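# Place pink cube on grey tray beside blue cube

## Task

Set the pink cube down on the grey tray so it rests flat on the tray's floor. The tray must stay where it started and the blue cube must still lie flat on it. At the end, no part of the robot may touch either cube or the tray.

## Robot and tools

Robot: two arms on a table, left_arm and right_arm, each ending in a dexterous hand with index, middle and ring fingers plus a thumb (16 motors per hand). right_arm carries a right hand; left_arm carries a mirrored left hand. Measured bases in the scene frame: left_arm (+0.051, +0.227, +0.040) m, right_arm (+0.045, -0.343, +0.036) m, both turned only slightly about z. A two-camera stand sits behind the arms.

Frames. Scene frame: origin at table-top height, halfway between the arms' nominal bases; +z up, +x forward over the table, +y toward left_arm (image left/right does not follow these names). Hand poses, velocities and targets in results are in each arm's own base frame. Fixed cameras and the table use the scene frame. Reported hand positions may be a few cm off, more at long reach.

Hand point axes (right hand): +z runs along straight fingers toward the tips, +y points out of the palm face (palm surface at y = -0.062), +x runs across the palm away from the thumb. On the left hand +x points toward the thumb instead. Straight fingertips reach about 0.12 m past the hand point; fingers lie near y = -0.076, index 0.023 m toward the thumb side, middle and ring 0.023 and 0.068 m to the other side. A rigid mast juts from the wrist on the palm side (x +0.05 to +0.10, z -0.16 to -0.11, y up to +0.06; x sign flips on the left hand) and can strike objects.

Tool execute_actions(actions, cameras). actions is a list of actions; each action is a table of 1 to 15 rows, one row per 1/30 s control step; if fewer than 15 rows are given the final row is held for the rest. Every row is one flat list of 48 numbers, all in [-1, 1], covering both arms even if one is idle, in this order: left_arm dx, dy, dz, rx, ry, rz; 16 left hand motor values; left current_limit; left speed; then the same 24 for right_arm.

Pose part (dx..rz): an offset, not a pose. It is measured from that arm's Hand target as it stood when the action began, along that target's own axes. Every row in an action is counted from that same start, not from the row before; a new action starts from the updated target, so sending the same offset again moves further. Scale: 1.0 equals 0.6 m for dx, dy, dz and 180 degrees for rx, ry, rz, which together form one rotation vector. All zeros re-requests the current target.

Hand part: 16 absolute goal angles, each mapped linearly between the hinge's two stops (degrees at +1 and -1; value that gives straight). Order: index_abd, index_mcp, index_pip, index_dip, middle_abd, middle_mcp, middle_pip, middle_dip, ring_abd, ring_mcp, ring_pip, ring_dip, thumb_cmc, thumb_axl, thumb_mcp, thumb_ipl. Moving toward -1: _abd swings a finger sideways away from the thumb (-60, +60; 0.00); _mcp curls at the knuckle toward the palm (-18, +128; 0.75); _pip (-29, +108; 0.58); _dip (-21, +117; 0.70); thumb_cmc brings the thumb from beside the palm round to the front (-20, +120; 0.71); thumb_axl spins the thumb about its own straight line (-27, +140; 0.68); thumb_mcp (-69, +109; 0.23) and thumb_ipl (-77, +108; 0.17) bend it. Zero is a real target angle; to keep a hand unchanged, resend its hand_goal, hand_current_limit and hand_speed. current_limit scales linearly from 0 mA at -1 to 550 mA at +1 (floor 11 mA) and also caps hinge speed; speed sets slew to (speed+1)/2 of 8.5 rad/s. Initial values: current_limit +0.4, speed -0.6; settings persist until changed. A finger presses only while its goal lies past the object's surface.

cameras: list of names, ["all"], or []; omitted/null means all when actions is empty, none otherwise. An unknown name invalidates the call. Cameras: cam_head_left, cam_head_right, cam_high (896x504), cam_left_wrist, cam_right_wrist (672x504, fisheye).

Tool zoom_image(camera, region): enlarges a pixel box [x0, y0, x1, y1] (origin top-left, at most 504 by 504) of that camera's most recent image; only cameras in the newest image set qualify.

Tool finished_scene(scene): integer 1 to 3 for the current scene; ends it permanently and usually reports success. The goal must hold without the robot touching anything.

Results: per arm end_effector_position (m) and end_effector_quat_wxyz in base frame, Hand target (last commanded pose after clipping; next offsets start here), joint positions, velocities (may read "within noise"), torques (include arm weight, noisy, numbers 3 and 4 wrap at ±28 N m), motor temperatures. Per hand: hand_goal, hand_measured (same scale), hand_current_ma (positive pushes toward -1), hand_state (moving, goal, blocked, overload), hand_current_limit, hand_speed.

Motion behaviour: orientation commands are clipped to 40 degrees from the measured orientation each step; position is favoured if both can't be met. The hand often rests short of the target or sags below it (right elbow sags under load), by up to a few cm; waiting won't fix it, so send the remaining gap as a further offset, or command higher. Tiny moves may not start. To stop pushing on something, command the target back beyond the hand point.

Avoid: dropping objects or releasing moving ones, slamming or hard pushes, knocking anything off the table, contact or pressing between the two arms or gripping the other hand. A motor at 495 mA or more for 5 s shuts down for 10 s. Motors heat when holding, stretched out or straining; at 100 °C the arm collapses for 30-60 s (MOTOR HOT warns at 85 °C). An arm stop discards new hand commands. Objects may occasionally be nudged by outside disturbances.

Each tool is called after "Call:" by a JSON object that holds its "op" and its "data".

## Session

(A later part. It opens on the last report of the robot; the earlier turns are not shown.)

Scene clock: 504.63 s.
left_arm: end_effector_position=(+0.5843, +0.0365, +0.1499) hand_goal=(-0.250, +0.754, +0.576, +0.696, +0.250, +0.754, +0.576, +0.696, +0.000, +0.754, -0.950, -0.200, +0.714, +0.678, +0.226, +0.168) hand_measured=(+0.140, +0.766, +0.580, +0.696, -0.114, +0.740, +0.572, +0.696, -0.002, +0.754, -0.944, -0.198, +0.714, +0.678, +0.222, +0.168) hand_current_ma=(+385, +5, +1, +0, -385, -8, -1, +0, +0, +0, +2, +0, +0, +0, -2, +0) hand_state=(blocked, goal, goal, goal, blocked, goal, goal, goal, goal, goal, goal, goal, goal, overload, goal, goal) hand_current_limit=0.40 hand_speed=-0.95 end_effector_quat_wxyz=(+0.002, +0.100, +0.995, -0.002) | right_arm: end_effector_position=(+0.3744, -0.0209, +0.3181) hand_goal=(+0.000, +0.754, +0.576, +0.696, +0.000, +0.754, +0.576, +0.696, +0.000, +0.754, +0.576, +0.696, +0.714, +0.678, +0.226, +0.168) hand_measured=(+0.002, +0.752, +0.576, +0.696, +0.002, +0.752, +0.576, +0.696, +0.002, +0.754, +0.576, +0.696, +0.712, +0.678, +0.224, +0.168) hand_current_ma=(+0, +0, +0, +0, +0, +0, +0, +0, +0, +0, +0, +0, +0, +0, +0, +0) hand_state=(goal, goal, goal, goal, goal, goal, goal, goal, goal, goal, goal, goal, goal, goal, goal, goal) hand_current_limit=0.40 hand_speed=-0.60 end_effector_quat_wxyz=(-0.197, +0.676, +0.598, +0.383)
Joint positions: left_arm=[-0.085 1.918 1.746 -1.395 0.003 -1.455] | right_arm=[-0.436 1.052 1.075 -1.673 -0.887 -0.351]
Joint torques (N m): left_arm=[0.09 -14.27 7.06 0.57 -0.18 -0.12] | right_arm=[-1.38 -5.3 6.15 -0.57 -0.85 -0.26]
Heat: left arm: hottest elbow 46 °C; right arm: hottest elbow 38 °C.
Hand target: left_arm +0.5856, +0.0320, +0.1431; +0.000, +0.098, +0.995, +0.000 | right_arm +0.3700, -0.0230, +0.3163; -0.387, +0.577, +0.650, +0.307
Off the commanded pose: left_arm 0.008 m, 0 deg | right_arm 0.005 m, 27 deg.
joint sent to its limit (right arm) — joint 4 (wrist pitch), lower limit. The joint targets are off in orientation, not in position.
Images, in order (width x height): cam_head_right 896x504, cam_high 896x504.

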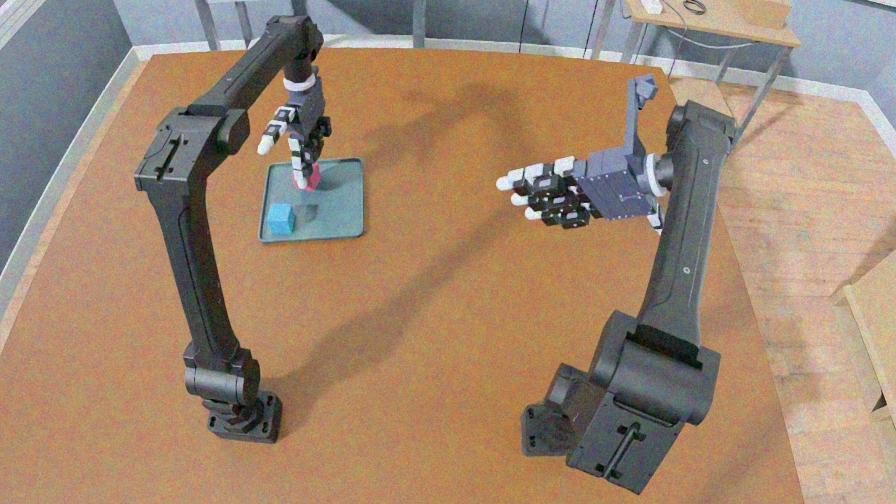

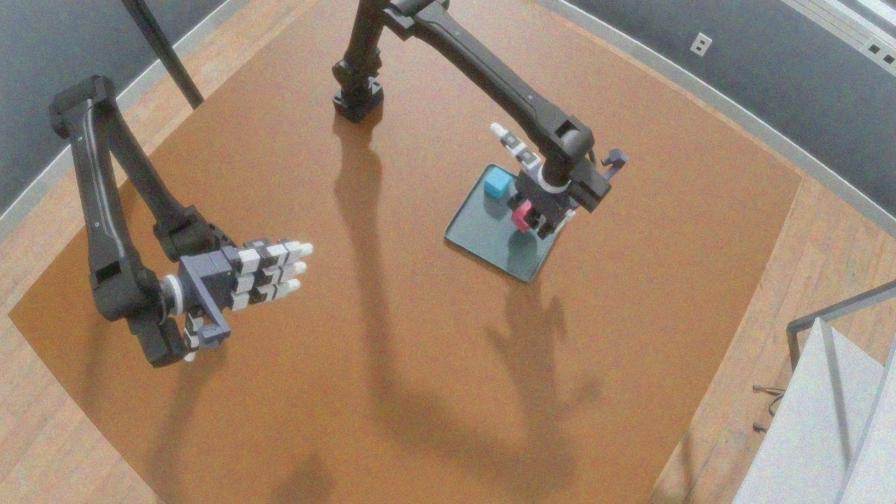

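Call:
{"op": "execute_actions", "data": {"actions": [[[0,0,0.025,0,0,0,-0.25,0.754,0.576,0.696,0.25,0.754,0.576,0.696,0,0.754,-0.95,-0.2,0.714,0.678,0.226,0.168,0.4,-0.95,0,0,0,0,0,0,0,0.754,0.576,0.696,0,0.754,0.576,0.696,0,0.754,0.576,0.696,0.714,0.678,0.226,0.168,0.4,-0.6]]], "cameras": ["cam_head_right","cam_high"]}}

Call:
{"op": "zoom_image", "data": {"camera": "cam_head_right", "region": [280, 150, 350, 220]}}

Call:
{"op": "zoom_image", "data": {"camera": "cam_high", "region": [490, 180, 560, 250]}}

Scene clock: 508.83 s.
left_arm: end_effector_position=(+0.5854, +0.0364, +0.1404) hand_goal=(-0.250, +0.754, +0.576, +0.696, +0.250, +0.754, +0.576, +0.696, +0.000, +0.754, -0.950, -0.200, +0.714, +0.678, +0.226, +0.168) hand_measured=(+0.140, +0.766, +0.580, +0.696, -0.114, +0.740, +0.572, +0.696, -0.002, +0.754, -0.944, -0.198, +0.714, +0.678, +0.222, +0.168) hand_current_ma=(+385, +5, +1, +0, -385, -8, -1, +0, +0, +0, +2, +0, +0, +0, -2, +0) hand_state=(blocked, goal, goal, goal, blocked, goal, goal, goal, goal, goal, goal, goal, goal, overload, goal, goal) hand_current_limit=0.40 hand_speed=-0.95 end_effector_quat_wxyz=(+0.007, +0.100, +0.995, -0.002) | right_arm: end_effector_position=(+0.3744, -0.0209, +0.3181) hand_goal=(+0.000, +0.754, +0.576, +0.696, +0.000, +0.754, +0.576, +0.696, +0.000, +0.754, +0.576, +0.696, +0.714, +0.678, +0.226, +0.168) hand_measured=(+0.002, +0.752, +0.576, +0.696, +0.002, +0.752, +0.576, +0.696, +0.002, +0.754, +0.576, +0.696, +0.712, +0.678, +0.224, +0.168) hand_current_ma=(+0, +0, +0, +0, +0, +0, +0, +0, +0, +0, +0, +0, +0, +0, +0, +0) hand_state=(goal, goal, goal, goal, goal, goal, goal, goal, goal, goal, goal, goal, goal, goal, goal, goal) hand_current_limit=0.40 hand_speed=-0.60 end_effector_quat_wxyz=(-0.197, +0.676, +0.598, +0.383)
Joint positions: left_arm=[-0.085 1.919 1.722 -1.36 0.003 -1.455] | right_arm=[-0.436 1.052 1.075 -1.673 -0.887 -0.351]
Joint torques (N m): left_arm=[0.09 -13.63 6.78 0.62 -0.19 -0.11] | right_arm=[-1.96 -6.18 6.08 -0.81 -0.85 -0.21]
Heat: left arm: hottest elbow 46 °C; right arm: hottest elbow 38 °C.
Hand target: left_arm +0.5855, +0.0320, +0.1280; +0.000, +0.098, +0.995, +0.000 | right_arm +0.3700, -0.0230, +0.3163; -0.387, +0.577, +0.650, +0.307
Off the commanded pose: left_arm 0.013 m, 1 deg | right_arm 0.005 m, 27 deg.
joint sent to its limit (right arm) — joint 4 (wrist pitch), lower limit. The joint targets are off in orientation, not in position.
Images, in order (width x height): cam_head_right 896x504, cam_high 896x504.

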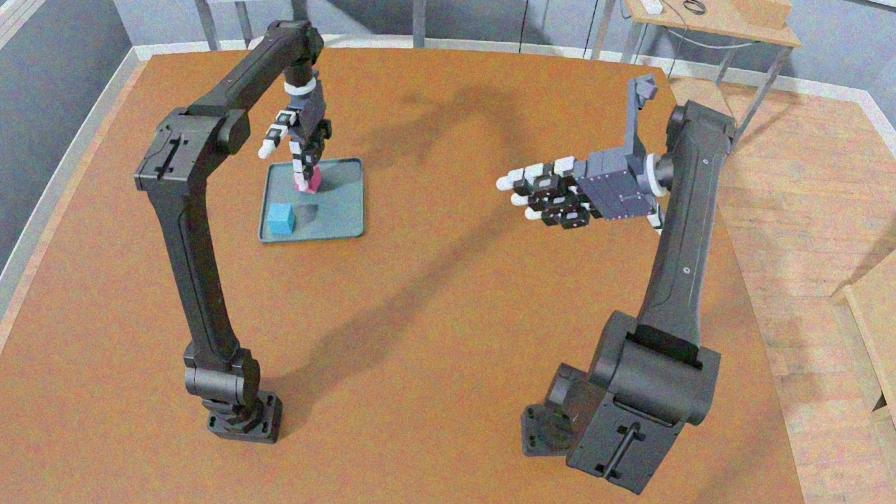

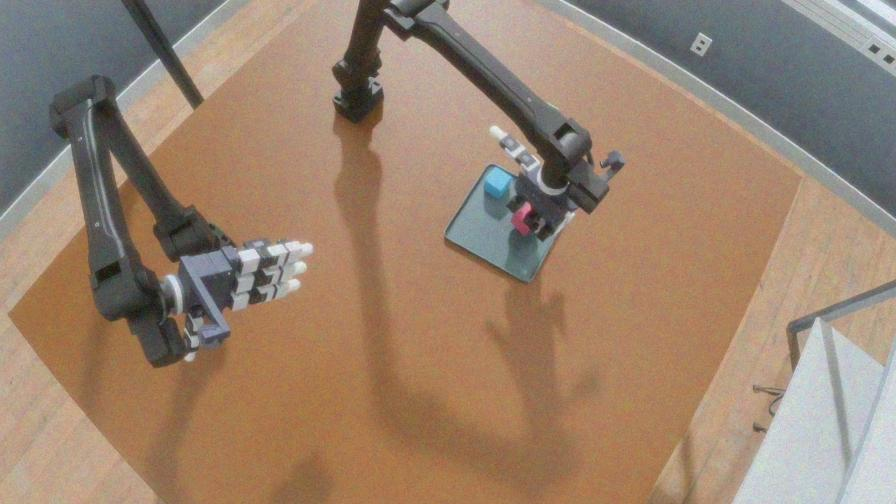

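Scaled by 7.200 from the camera's 896x504 image, which has a finer 1280x720 frame.

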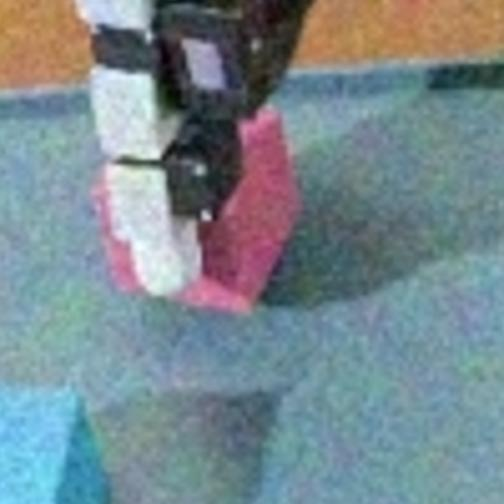

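Scaled by 7.200 from the camera's 896x504 image, which has a finer 1280x720 frame.

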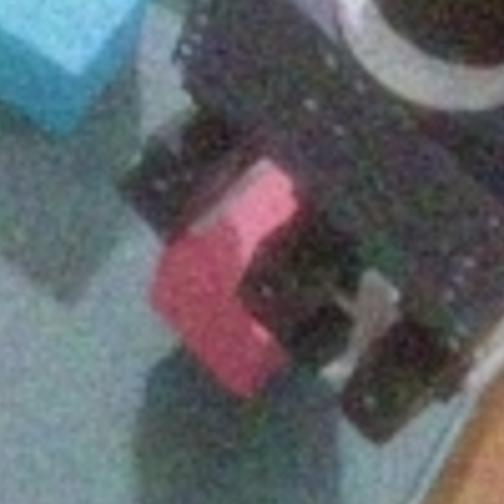

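Call:
{"op": "execute_actions", "data": {"actions": [[[0,0,0.02,0,0,0,-0.25,0.754,0.576,0.696,0.25,0.754,0.576,0.696,0,0.754,-0.95,-0.2,0.714,0.678,0.226,0.168,0.4,-0.95,0,0,0,0,0,0,0,0.754,0.576,0.696,0,0.754,0.576,0.696,0,0.754,0.576,0.696,0.714,0.678,0.226,0.168,0.4,-0.6]]], "cameras": ["cam_head_right","cam_high"]}}

Call:
{"op": "zoom_image", "data": {"camera": "cam_head_right", "region": [280, 150, 350, 220]}}

Call:
{"op": "zoom_image", "data": {"camera": "cam_high", "region": [490, 180, 560, 250]}}

Scene clock: 513.07 s.
left_arm: end_effector_position=(+0.5856, +0.0363, +0.1278) hand_goal=(-0.250, +0.754, +0.576, +0.696, +0.250, +0.754, +0.576, +0.696, +0.000, +0.754, -0.950, -0.200, +0.714, +0.678, +0.226, +0.168) hand_measured=(+0.140, +0.766, +0.580, +0.696, -0.114, +0.740, +0.572, +0.696, -0.002, +0.754, -0.944, -0.198, +0.714, +0.678, +0.222, +0.168) hand_current_ma=(+385, +5, +1, +0, -385, -8, -1, +0, +0, +0, +2, +0, +0, +0, -2, +0) hand_state=(blocked, goal, goal, goal, blocked, goal, goal, goal, goal, goal, goal, goal, goal, overload, goal, goal) hand_current_limit=0.40 hand_speed=-0.95 end_effector_quat_wxyz=(+0.006, +0.100, +0.995, -0.002) | right_arm: end_effector_position=(+0.3744, -0.0209, +0.3181) hand_goal=(+0.000, +0.754, +0.576, +0.696, +0.000, +0.754, +0.576, +0.696, +0.000, +0.754, +0.576, +0.696, +0.714, +0.678, +0.226, +0.168) hand_measured=(+0.002, +0.752, +0.576, +0.696, +0.002, +0.752, +0.576, +0.696, +0.002, +0.754, +0.576, +0.696, +0.712, +0.678, +0.224, +0.168) hand_current_ma=(+0, +0, +0, +0, +0, +0, +0, +0, +0, +0, +0, +0, +0, +0, +0, +0) hand_state=(goal, goal, goal, goal, goal, goal, goal, goal, goal, goal, goal, goal, goal, goal, goal, goal) hand_current_limit=0.40 hand_speed=-0.60 end_effector_quat_wxyz=(-0.197, +0.676, +0.598, +0.383)
Joint positions: left_arm=[-0.085 1.928 1.701 -1.331 0.003 -1.455] | right_arm=[-0.436 1.052 1.075 -1.673 -0.887 -0.351]
Joint torques (N m): left_arm=[0.03 -13.63 6.74 0.59 -0.19 -0.11] | right_arm=[-1.73 -6.3 6.37 -0.65 -0.88 -0.18]
Heat: left arm: hottest elbow 46 °C; right arm: hottest elbow 38 °C.
Hand target: left_arm +0.5855, +0.0320, +0.1159; +0.000, +0.098, +0.995, +0.000 | right_arm +0.3700, -0.0230, +0.3163; -0.387, +0.577, +0.650, +0.307
Off the commanded pose: left_arm 0.013 m, 1 deg | right_arm 0.005 m, 27 deg.
joint sent to its limit (right arm) — joint 4 (wrist pitch), lower limit. The joint targets are off in orientation, not in position.
Images, in order (width x height): cam_head_right 896x504, cam_high 896x504.

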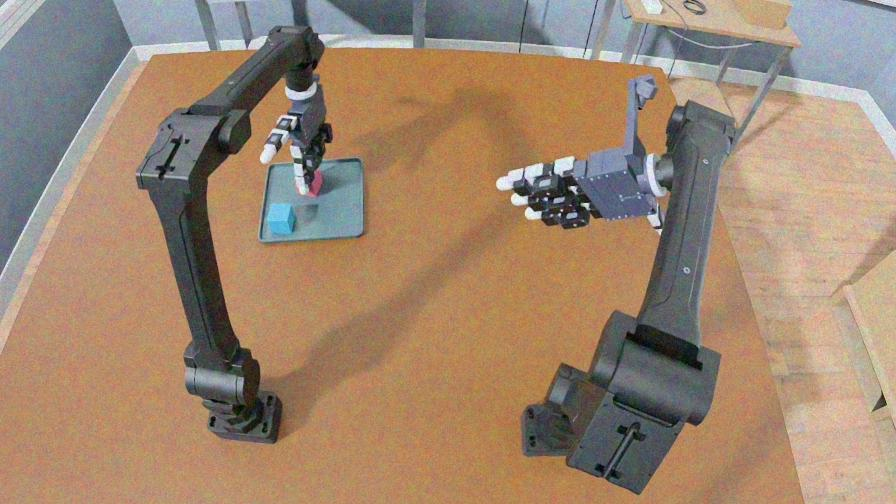

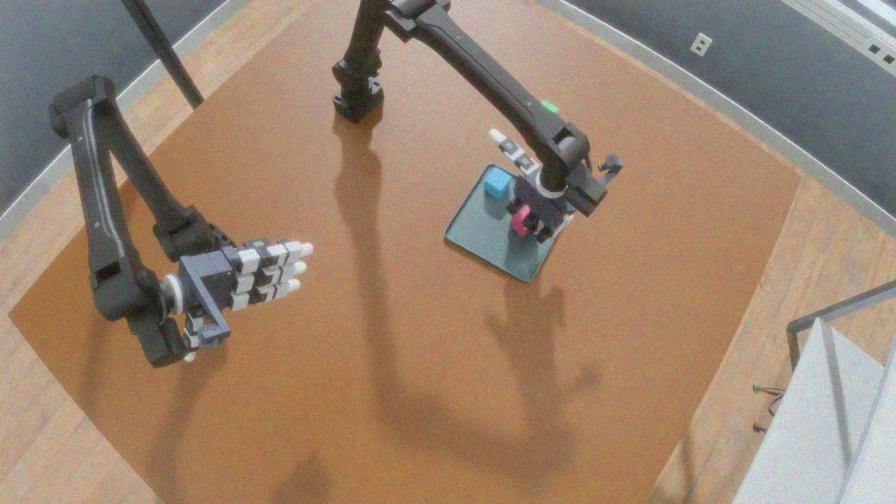

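Scaled by 7.200 from the camera's 896x504 image, which has a finer 1280x720 frame.

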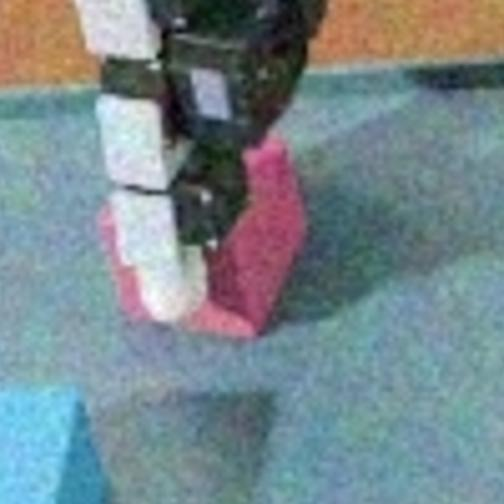

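Scaled by 7.200 from the camera's 896x504 image, which has a finer 1280x720 frame.

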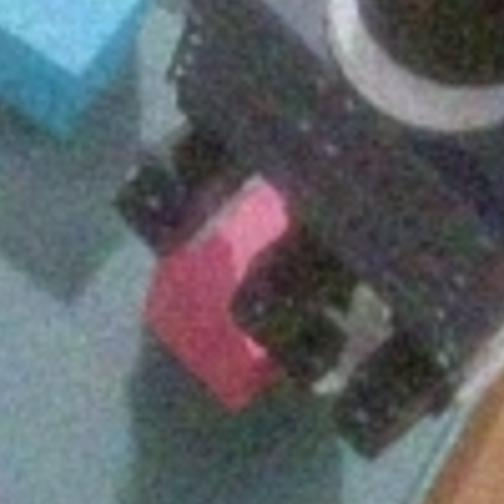

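Call:
{"op": "execute_actions", "data": {"actions": [[[0,0,0.0133,0,0,0,-0.25,0.754,0.576,0.696,0.25,0.754,0.576,0.696,0,0.754,-0.95,-0.2,0.714,0.678,0.226,0.168,0.4,-0.95,0,0,0,0,0,0,0,0.754,0.576,0.696,0,0.754,0.576,0.696,0,0.754,0.576,0.696,0.714,0.678,0.226,0.168,0.4,-0.6]]], "cameras": ["cam_head_right","cam_high","cam_left_wrist"]}}

Call:
{"op": "zoom_image", "data": {"camera": "cam_head_right", "region": [280, 150, 350, 220]}}

Call:
{"op": "zoom_image", "data": {"camera": "cam_left_wrist", "region": [250, 50, 410, 210]}}

Scene clock: 517.03 s.
left_arm: end_effector_position=(+0.5869, +0.0362, +0.1259) hand_goal=(-0.250, +0.754, +0.576, +0.696, +0.250, +0.754, +0.576, +0.696, +0.000, +0.754, -0.950, -0.200, +0.714, +0.678, +0.226, +0.168) hand_measured=(+0.140, +0.766, +0.580, +0.696, -0.114, +0.740, +0.572, +0.696, -0.002, +0.754, -0.944, -0.198, +0.714, +0.678, +0.222, +0.168) hand_current_ma=(+385, +5, +1, +0, -385, -8, -1, +0, +0, +0, +2, +0, +0, +0, -2, +0) hand_state=(blocked, goal, goal, goal, blocked, goal, goal, goal, goal, goal, goal, goal, goal, overload, goal, goal) hand_current_limit=0.40 hand_speed=-0.95 end_effector_quat_wxyz=(+0.010, +0.100, +0.995, -0.002) | right_arm: end_effector_position=(+0.3744, -0.0209, +0.3181) hand_goal=(+0.000, +0.754, +0.576, +0.696, +0.000, +0.754, +0.576, +0.696, +0.000, +0.754, +0.576, +0.696, +0.714, +0.678, +0.226, +0.168) hand_measured=(+0.002, +0.752, +0.576, +0.696, +0.002, +0.752, +0.576, +0.696, +0.002, +0.754, +0.576, +0.696, +0.712, +0.678, +0.224, +0.168) hand_current_ma=(+0, +0, +0, +0, +0, +0, +0, +0, +0, +0, +0, +0, +0, +0, +0, +0) hand_state=(goal, goal, goal, goal, goal, goal, goal, goal, goal, goal, goal, goal, goal, goal, goal, goal) hand_current_limit=0.40 hand_speed=-0.60 end_effector_quat_wxyz=(-0.197, +0.676, +0.598, +0.383)
Joint positions: left_arm=[-0.085 1.928 1.696 -1.319 0.003 -1.455] | right_arm=[-0.436 1.052 1.075 -1.673 -0.887 -0.351]
Joint torques (N m): left_arm=[0.09 -13.39 6.13 0.91 -0.19 -0.11] | right_arm=[-2.14 -6.53 6.28 -0.29 -0.95 -0.2]
Heat: left arm: hottest elbow 46 °C; right arm: hottest elbow 38 °C.
Hand target: left_arm +0.5856, +0.0320, +0.1081; +0.000, +0.098, +0.995, +0.000 | right_arm +0.3700, -0.0230, +0.3163; -0.387, +0.577, +0.650, +0.307
Off the commanded pose: left_arm 0.018 m, 1 deg | right_arm 0.005 m, 27 deg.
joint sent to its limit (right arm) — joint 4 (wrist pitch), lower limit. The joint targets are off in orientation, not in position.
Images, in order (width x height): cam_head_right 896x504, cam_high 896x504, cam_left_wrist 672x504.

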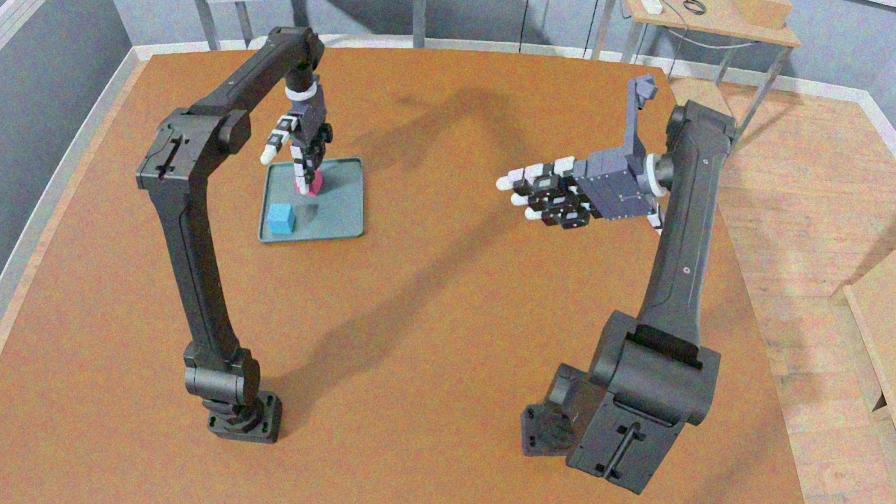

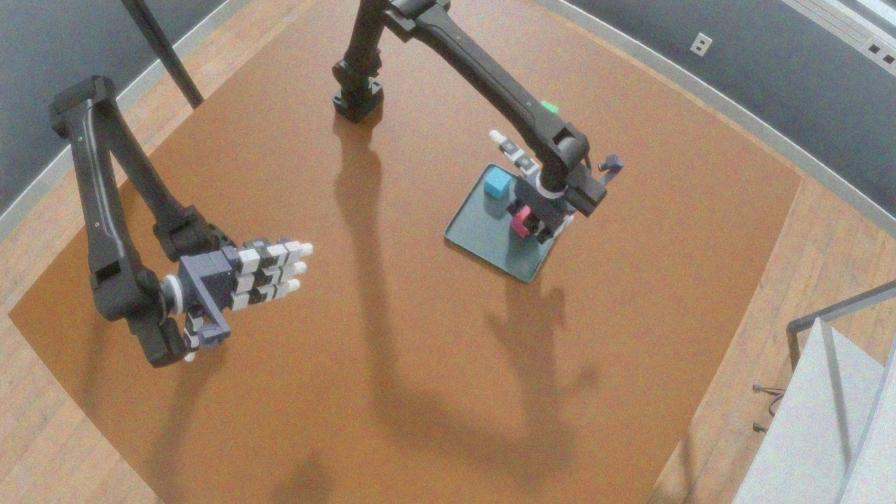

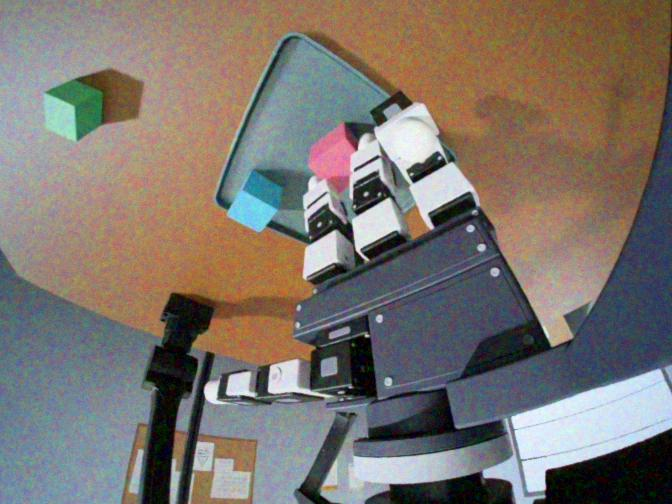

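Scaled by 7.200 from the camera's 896x504 image, which has a finer 1280x720 frame.

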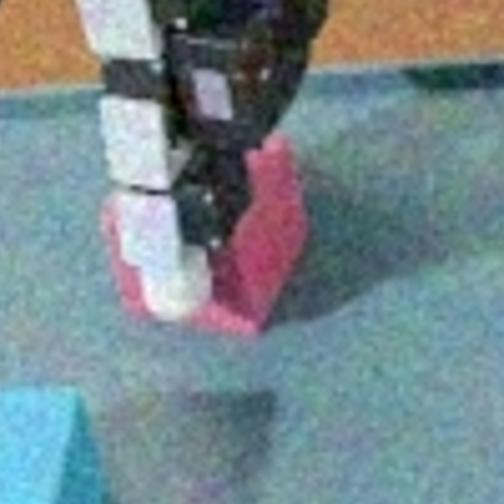

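Scaled by 3.150 from the camera's 672x504 image, which has a finer 960x720 frame.

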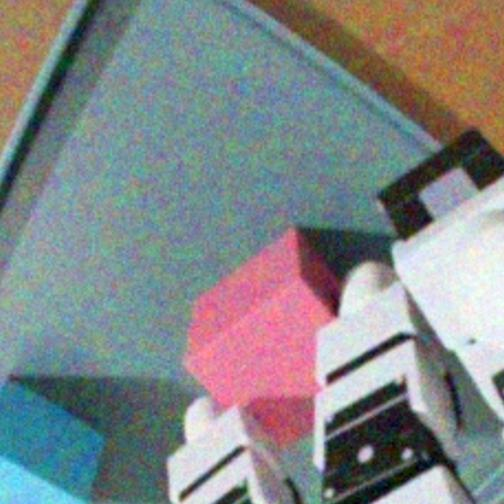

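Call:
{"op": "execute_actions", "data": {"actions": [[[0,0,-0.0117,0,0,0,0.1,0.754,0.576,0.696,-0.08,0.754,0.576,0.696,0,0.754,-0.95,-0.2,0.714,0.678,0.226,0.168,0.4,-0.95,0,0,0,0,0,0,0,0.754,0.576,0.696,0,0.754,0.576,0.696,0,0.754,0.576,0.696,0.714,0.678,0.226,0.168,0.4,-0.6]],[[0,0,0,0,0,0,0.1,0.754,0.576,0.696,-0.08,0.754,0.576,0.696,0,0.754,-0.95,-0.2,0.714,0.678,0.226,0.168,0.4,-0.95,0,0,0,0,0,0,0,0.754,0.576,0.696,0,0.754,0.576,0.696,0,0.754,0.576,0.696,0.714,0.678,0.226,0.168,0.4,-0.6]],[[0,0,0,0,0,0,0.22,0.754,0.576,0.696,-0.2,0.754,0.576,0.696,0,0.754,-0.95,-0.2,0.714,0.678,0.226,0.168,0.4,-0.95,0,0,0,0,0,0,0,0.754,0.576,0.696,0,0.754,0.576,0.696,0,0.754,0.576,0.696,0.714,0.678,0.226,0.168,0.4,-0.6]],[[0,0,0,0,0,0,0.22,0.754,0.576,0.696,-0.2,0.754,0.576,0.696,0,0.754,-0.95,-0.2,0.714,0.678,0.226,0.168,0.4,-0.95,0,0,0,0,0,0,0,0.754,0.576,0.696,0,0.754,0.576,0.696,0,0.754,0.576,0.696,0.714,0.678,0.226,0.168,0.4,-0.6]]], "cameras": ["cam_head_right","cam_high","cam_left_wrist"]}}

Call:
{"op": "zoom_image", "data": {"camera": "cam_head_right", "region": [280, 150, 350, 220]}}

Call:
{"op": "zoom_image", "data": {"camera": "cam_left_wrist", "region": [250, 50, 410, 210]}}

Scene clock: 525.33 s.
left_arm: end_effector_position=(+0.5869, +0.0362, +0.1259) hand_goal=(+0.220, +0.754, +0.576, +0.696, -0.200, +0.754, +0.576, +0.696, +0.000, +0.754, -0.950, -0.200, +0.714, +0.678, +0.226, +0.168) hand_measured=(+0.214, +0.756, +0.578, +0.696, -0.194, +0.748, +0.572, +0.696, -0.002, +0.754, -0.944, -0.198, +0.714, +0.678, +0.222, +0.168) hand_current_ma=(-1, +0, +0, +0, +1, -1, +0, +0, +0, +0, +2, +0, +0, +0, -2, +0) hand_state=(goal, goal, goal, goal, goal, goal, goal, goal, goal, goal, goal, goal, goal, overload, goal, goal) hand_current_limit=0.40 hand_speed=-0.95 end_effector_quat_wxyz=(+0.010, +0.100, +0.995, -0.002) | right_arm: end_effector_position=(+0.3744, -0.0209, +0.3181) hand_goal=(+0.000, +0.754, +0.576, +0.696, +0.000, +0.754, +0.576, +0.696, +0.000, +0.754, +0.576, +0.696, +0.714, +0.678, +0.226, +0.168) hand_measured=(+0.002, +0.752, +0.576, +0.696, +0.002, +0.752, +0.576, +0.696, +0.002, +0.754, +0.576, +0.696, +0.712, +0.678, +0.224, +0.168) hand_current_ma=(+0, +0, +0, +0, +0, +0, +0, +0, +0, +0, +0, +0, +0, +0, +0, +0) hand_state=(goal, goal, goal, goal, goal, goal, goal, goal, goal, goal, goal, goal, goal, goal, goal, goal) hand_current_limit=0.40 hand_speed=-0.60 end_effector_quat_wxyz=(-0.197, +0.676, +0.598, +0.383)
Joint positions: left_arm=[-0.085 1.928 1.696 -1.319 0.003 -1.456] | right_arm=[-0.436 1.052 1.075 -1.673 -0.887 -0.351]
Joint torques (N m): left_arm=[0.03 -13.63 7.04 0.14 -0.2 -0.11] | right_arm=[-1.55 -6.3 6.22 -0.57 -0.87 -0.23]
Heat: left arm: hottest elbow 45 °C; right arm: hottest elbow 38 °C.
Hand target: left_arm +0.5856, +0.0320, +0.1151; +0.000, +0.098, +0.995, +0.000 | right_arm +0.3700, -0.0230, +0.3163; -0.387, +0.577, +0.650, +0.307
Off the commanded pose: left_arm 0.012 m, 1 deg | right_arm 0.005 m, 27 deg.
joint sent to its limit (right arm) — joint 4 (wrist pitch), lower limit. The joint targets are off in orientation, not in position.
Images, in order (width x height): cam_head_right 896x504, cam_high 896x504, cam_left_wrist 672x504.

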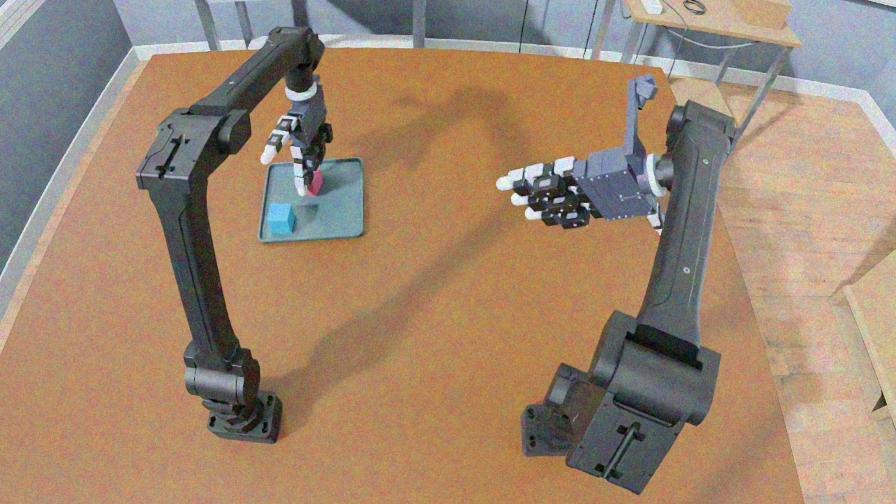

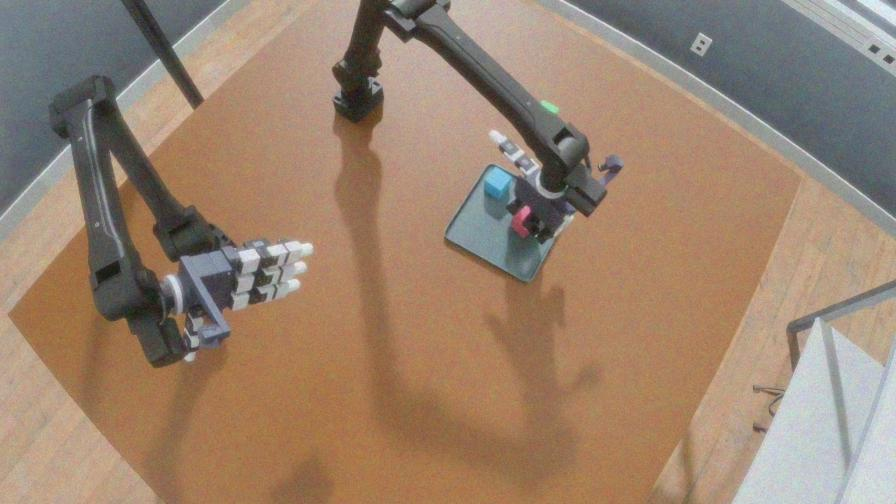

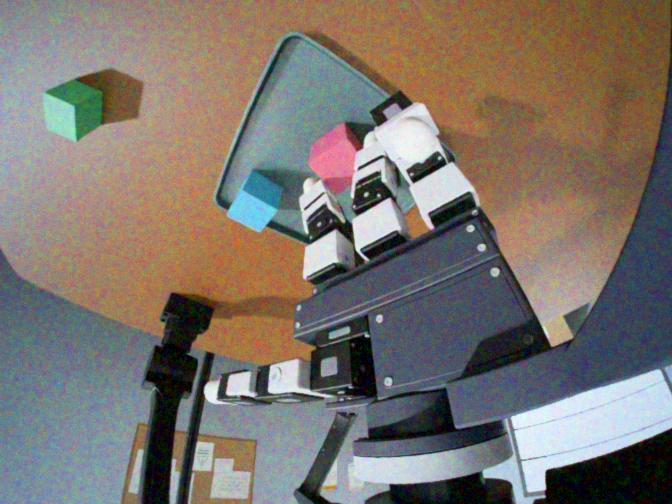

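Scaled by 7.200 from the camera's 896x504 image, which has a finer 1280x720 frame.

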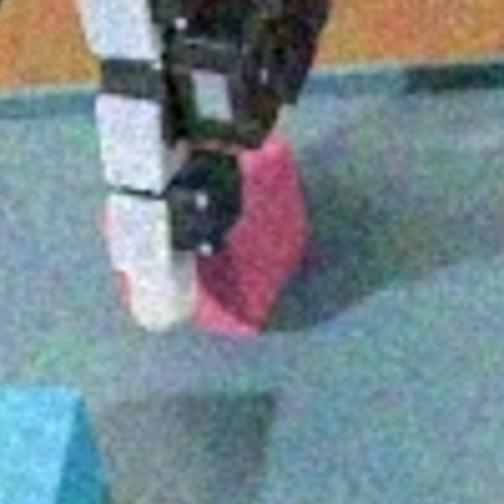

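Scaled by 3.150 from the camera's 672x504 image, which has a finer 960x720 frame.

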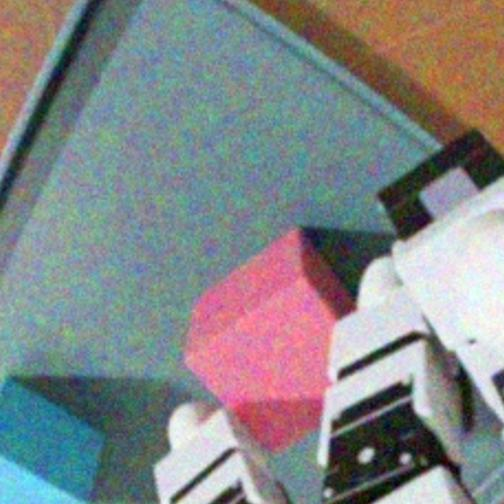

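Call:
{"op": "execute_actions", "data": {"actions": [[[0,0,0,0,0,0,0.42,0.754,0.576,0.696,-0.35,0.754,0.576,0.696,0,0.754,-0.95,-0.2,0.714,0.678,0.226,0.168,0.4,-0.85,0,0,0,0,0,0,0,0.754,0.576,0.696,0,0.754,0.576,0.696,0,0.754,0.576,0.696,0.714,0.678,0.226,0.168,0.4,-0.6]],[[-0.0409,0.0081,-0.12,0,0,0,0.42,0.754,0.576,0.696,-0.35,0.754,0.576,0.696,0,0.754,-0.95,-0.2,0.714,0.678,0.226,0.168,0.4,-0.85,0,0,0,0,0,0,0,0.754,0.576,0.696,0,0.754,0.576,0.696,0,0.754,0.576,0.696,0.714,0.678,0.226,0.168,0.4,-0.6]],[[0,0,-0.0833,0,0,0,0.42,0.754,0.576,0.696,-0.35,0.754,0.576,0.696,0,0.754,-0.95,-0.2,0.714,0.678,0.226,0.168,0.4,-0.85,0,0,0,0,0,0,0,0.754,0.576,0.696,0,0.754,0.576,0.696,0,0.754,0.576,0.696,0.714,0.678,0.226,0.168,0.4,-0.6]]], "cameras": ["cam_head_right","cam_high","cam_left_wrist"]}}

Call:
{"op": "zoom_image", "data": {"camera": "cam_head_right", "region": [240, 130, 380, 250]}}

Scene clock: 532.87 s.
left_arm: end_effector_position=(+0.5983, +0.0355, +0.2305) hand_goal=(+0.420, +0.754, +0.576, +0.696, -0.350, +0.754, +0.576, +0.696, +0.000, +0.754, -0.950, -0.200, +0.714, +0.678, +0.226, +0.168) hand_measured=(+0.414, +0.756, +0.578, +0.696, -0.344, +0.748, +0.574, +0.696, -0.002, +0.754, -0.944, -0.198, +0.714, +0.678, +0.222, +0.168) hand_current_ma=(-1, +0, +0, +0, +1, -1, +0, +0, +0, +0, +2, +0, +0, +0, -2, +0) hand_state=(goal, goal, goal, goal, goal, goal, goal, goal, goal, goal, goal, goal, goal, overload, goal, goal) hand_current_limit=0.40 hand_speed=-0.85 end_effector_quat_wxyz=(-0.009, +0.100, +0.995, -0.001) | right_arm: end_effector_position=(+0.3744, -0.0209, +0.3181) hand_goal=(+0.000, +0.754, +0.576, +0.696, +0.000, +0.754, +0.576, +0.696, +0.000, +0.754, +0.576, +0.696, +0.714, +0.678, +0.226, +0.168) hand_measured=(+0.002, +0.752, +0.576, +0.696, +0.002, +0.752, +0.576, +0.696, +0.002, +0.754, +0.576, +0.696, +0.712, +0.678, +0.224, +0.168) hand_current_ma=(+0, +0, +0, +0, +0, +0, +0, +0, +0, +0, +0, +0, +0, +0, +0, +0) hand_state=(goal, goal, goal, goal, goal, goal, goal, goal, goal, goal, goal, goal, goal, goal, goal, goal) hand_current_limit=0.40 hand_speed=-0.60 end_effector_quat_wxyz=(-0.197, +0.676, +0.598, +0.383)
Joint positions: left_arm=[-0.085 1.963 2.024 -1.651 0.002 -1.456] | right_arm=[-0.436 1.052 1.075 -1.673 -0.887 -0.351]
Joint torques (N m): left_arm=[0.32 -13.8 11.48 -0.46 -0.13 -0.07] | right_arm=[-1.79 -5.77 6.17 -0.7 -0.92 -0.29]
Heat: left arm: hottest elbow 45 °C; right arm: hottest elbow 38 °C.
Hand target: left_arm +0.6105, +0.0320, +0.2371; +0.000, +0.098, +0.995, +0.000 | right_arm +0.3700, -0.0230, +0.3163; -0.387, +0.577, +0.650, +0.307
Off the commanded pose: left_arm 0.014 m, 1 deg | right_arm 0.005 m, 27 deg.
joint sent to its limit (right arm) — joint 4 (wrist pitch), lower limit. The joint targets are off in orientation, not in position.
Images, in order (width x height): cam_head_right 896x504, cam_high 896x504, cam_left_wrist 672x504.

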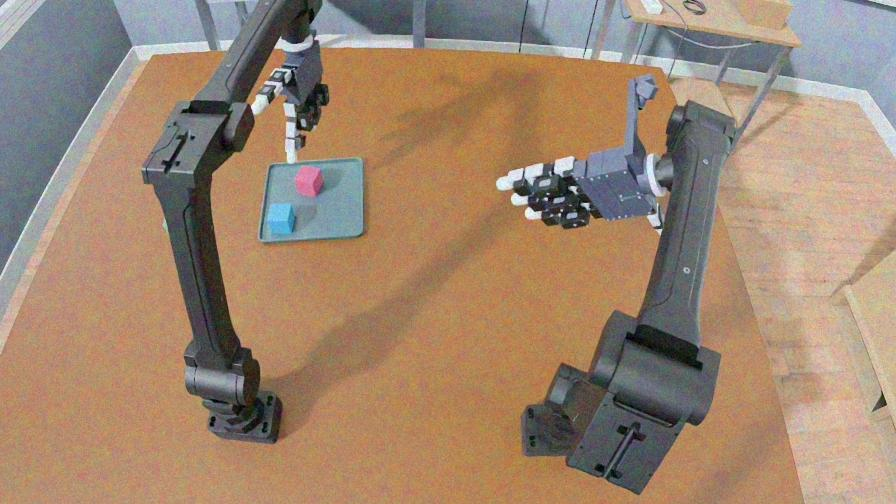

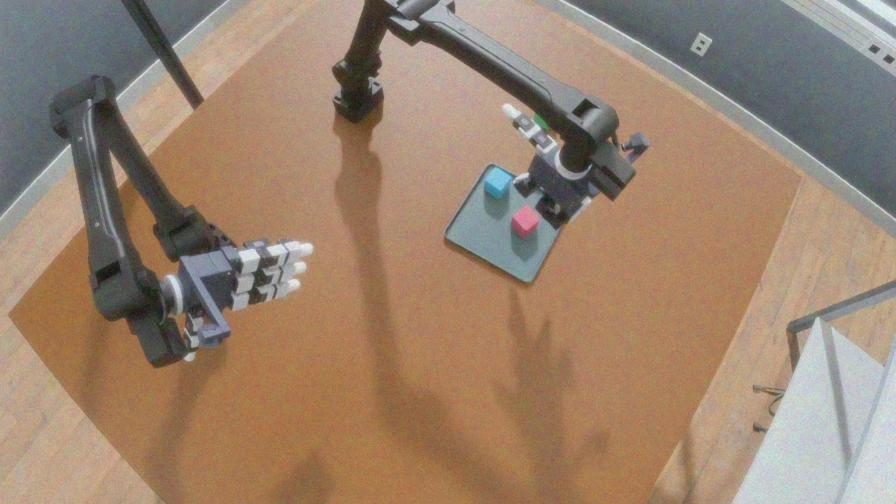

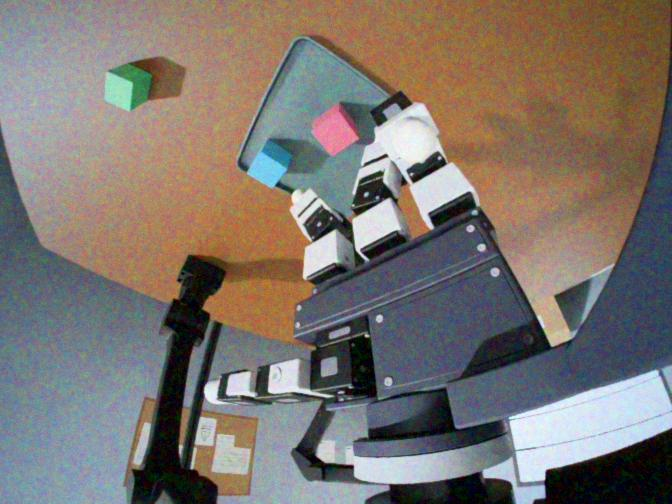

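Scaled by 3.600 from the camera's 896x504 image, which has a finer 1280x720 frame.

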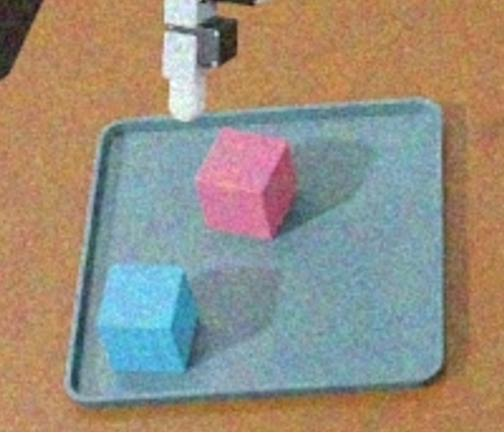

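Call:
{"op": "execute_actions", "data": {"actions": [[[0.033,0.147,-0.04,0,0,0,0.42,0.754,0.576,0.696,-0.35,0.754,0.576,0.696,0,0.754,-0.95,-0.2,0.714,0.678,0.226,0.168,0.4,-0.85,0,0,0,0,0,0,0,0.754,0.576,0.696,0,0.754,0.576,0.696,0,0.754,0.576,0.696,0.714,0.678,0.226,0.168,0.4,-0.6]],[[0.04,0.164,0,0,0,0,0.42,0.754,0.576,0.696,-0.35,0.754,0.576,0.696,0,0.754,-0.95,-0.2,0.714,0.678,0.226,0.168,0.4,-0.85,0,0,0,0,0,0,0,0.754,0.576,0.696,0,0.754,0.576,0.696,0,0.754,0.576,0.696,0.714,0.678,0.226,0.168,0.4,-0.6]]], "cameras": ["cam_head_right"]}}

Scene clock: 538.07 s.
left_arm: end_effector_position=(+0.5898, +0.2231, +0.2516) hand_goal=(+0.420, +0.754, +0.576, +0.696, -0.350, +0.754, +0.576, +0.696, +0.000, +0.754, -0.950, -0.200, +0.714, +0.678, +0.226, +0.168) hand_measured=(+0.414, +0.754, +0.578, +0.696, -0.344, +0.752, +0.574, +0.696, -0.002, +0.754, -0.944, -0.198, +0.714, +0.678, +0.222, +0.168) hand_current_ma=(-1, +0, +0, +0, +1, +0, +0, +0, +0, +0, +2, +0, +0, +0, -2, +0) hand_state=(goal, goal, goal, goal, goal, goal, goal, goal, goal, goal, goal, goal, goal, overload, goal, goal) hand_current_limit=0.40 hand_speed=-0.85 end_effector_quat_wxyz=(+0.005, +0.091, +0.996, +0.005) | right_arm: end_effector_position=(+0.3744, -0.0209, +0.3181) hand_goal=(+0.000, +0.754, +0.576, +0.696, +0.000, +0.754, +0.576, +0.696, +0.000, +0.754, +0.576, +0.696, +0.714, +0.678, +0.226, +0.168) hand_measured=(+0.002, +0.752, +0.576, +0.696, +0.002, +0.752, +0.576, +0.696, +0.002, +0.754, +0.576, +0.696, +0.712, +0.678, +0.224, +0.168) hand_current_ma=(+0, +0, +0, +0, +0, +0, +0, +0, +0, +0, +0, +0, +0, +0, +0, +0) hand_state=(goal, goal, goal, goal, goal, goal, goal, goal, goal, goal, goal, goal, goal, goal, goal, goal) hand_current_limit=0.40 hand_speed=-0.60 end_effector_quat_wxyz=(-0.197, +0.676, +0.598, +0.383)
Joint positions: left_arm=[0.222 1.963 2.078 -1.673 -0.007 -1.166] | right_arm=[-0.436 1.052 1.075 -1.673 -0.887 -0.351]
Joint torques (N m): left_arm=[0.32 -14.21 11.44 -0.34 -0.02 0.16] | right_arm=[-0.73 -5.6 5.94 -0.65 -0.98 -0.24]
Heat: left arm: hottest elbow 46 °C; right arm: hottest elbow 38 °C.
Hand target: left_arm +0.6038, +0.2237, +0.2609; +0.000, +0.098, +0.995, +0.000 | right_arm +0.3700, -0.0230, +0.3163; -0.387, +0.577, +0.650, +0.307
Off the commanded pose: left_arm 0.017 m, 1 deg | right_arm 0.005 m, 27 deg.
joint sent to its limit (left arm) — joint 4 (wrist pitch), lower limit. The joint targets still meet the commanded pose.
joint sent to its limit (right arm) — joint 4 (wrist pitch), lower limit. The joint targets are off in orientation, not in position.
Images, in order (width x height): cam_head_right 896x504.

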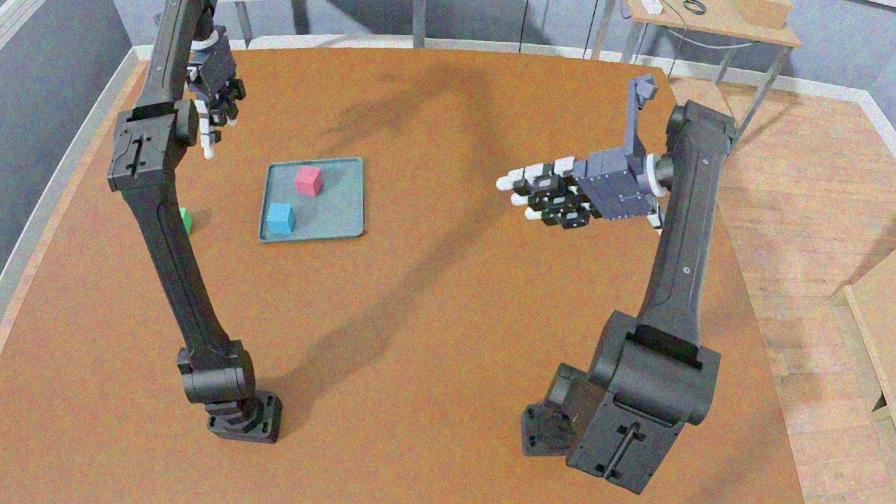

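Call:
{"op": "finished_scene", "data": {"scene": 2}}

The scene is finished: the task was done.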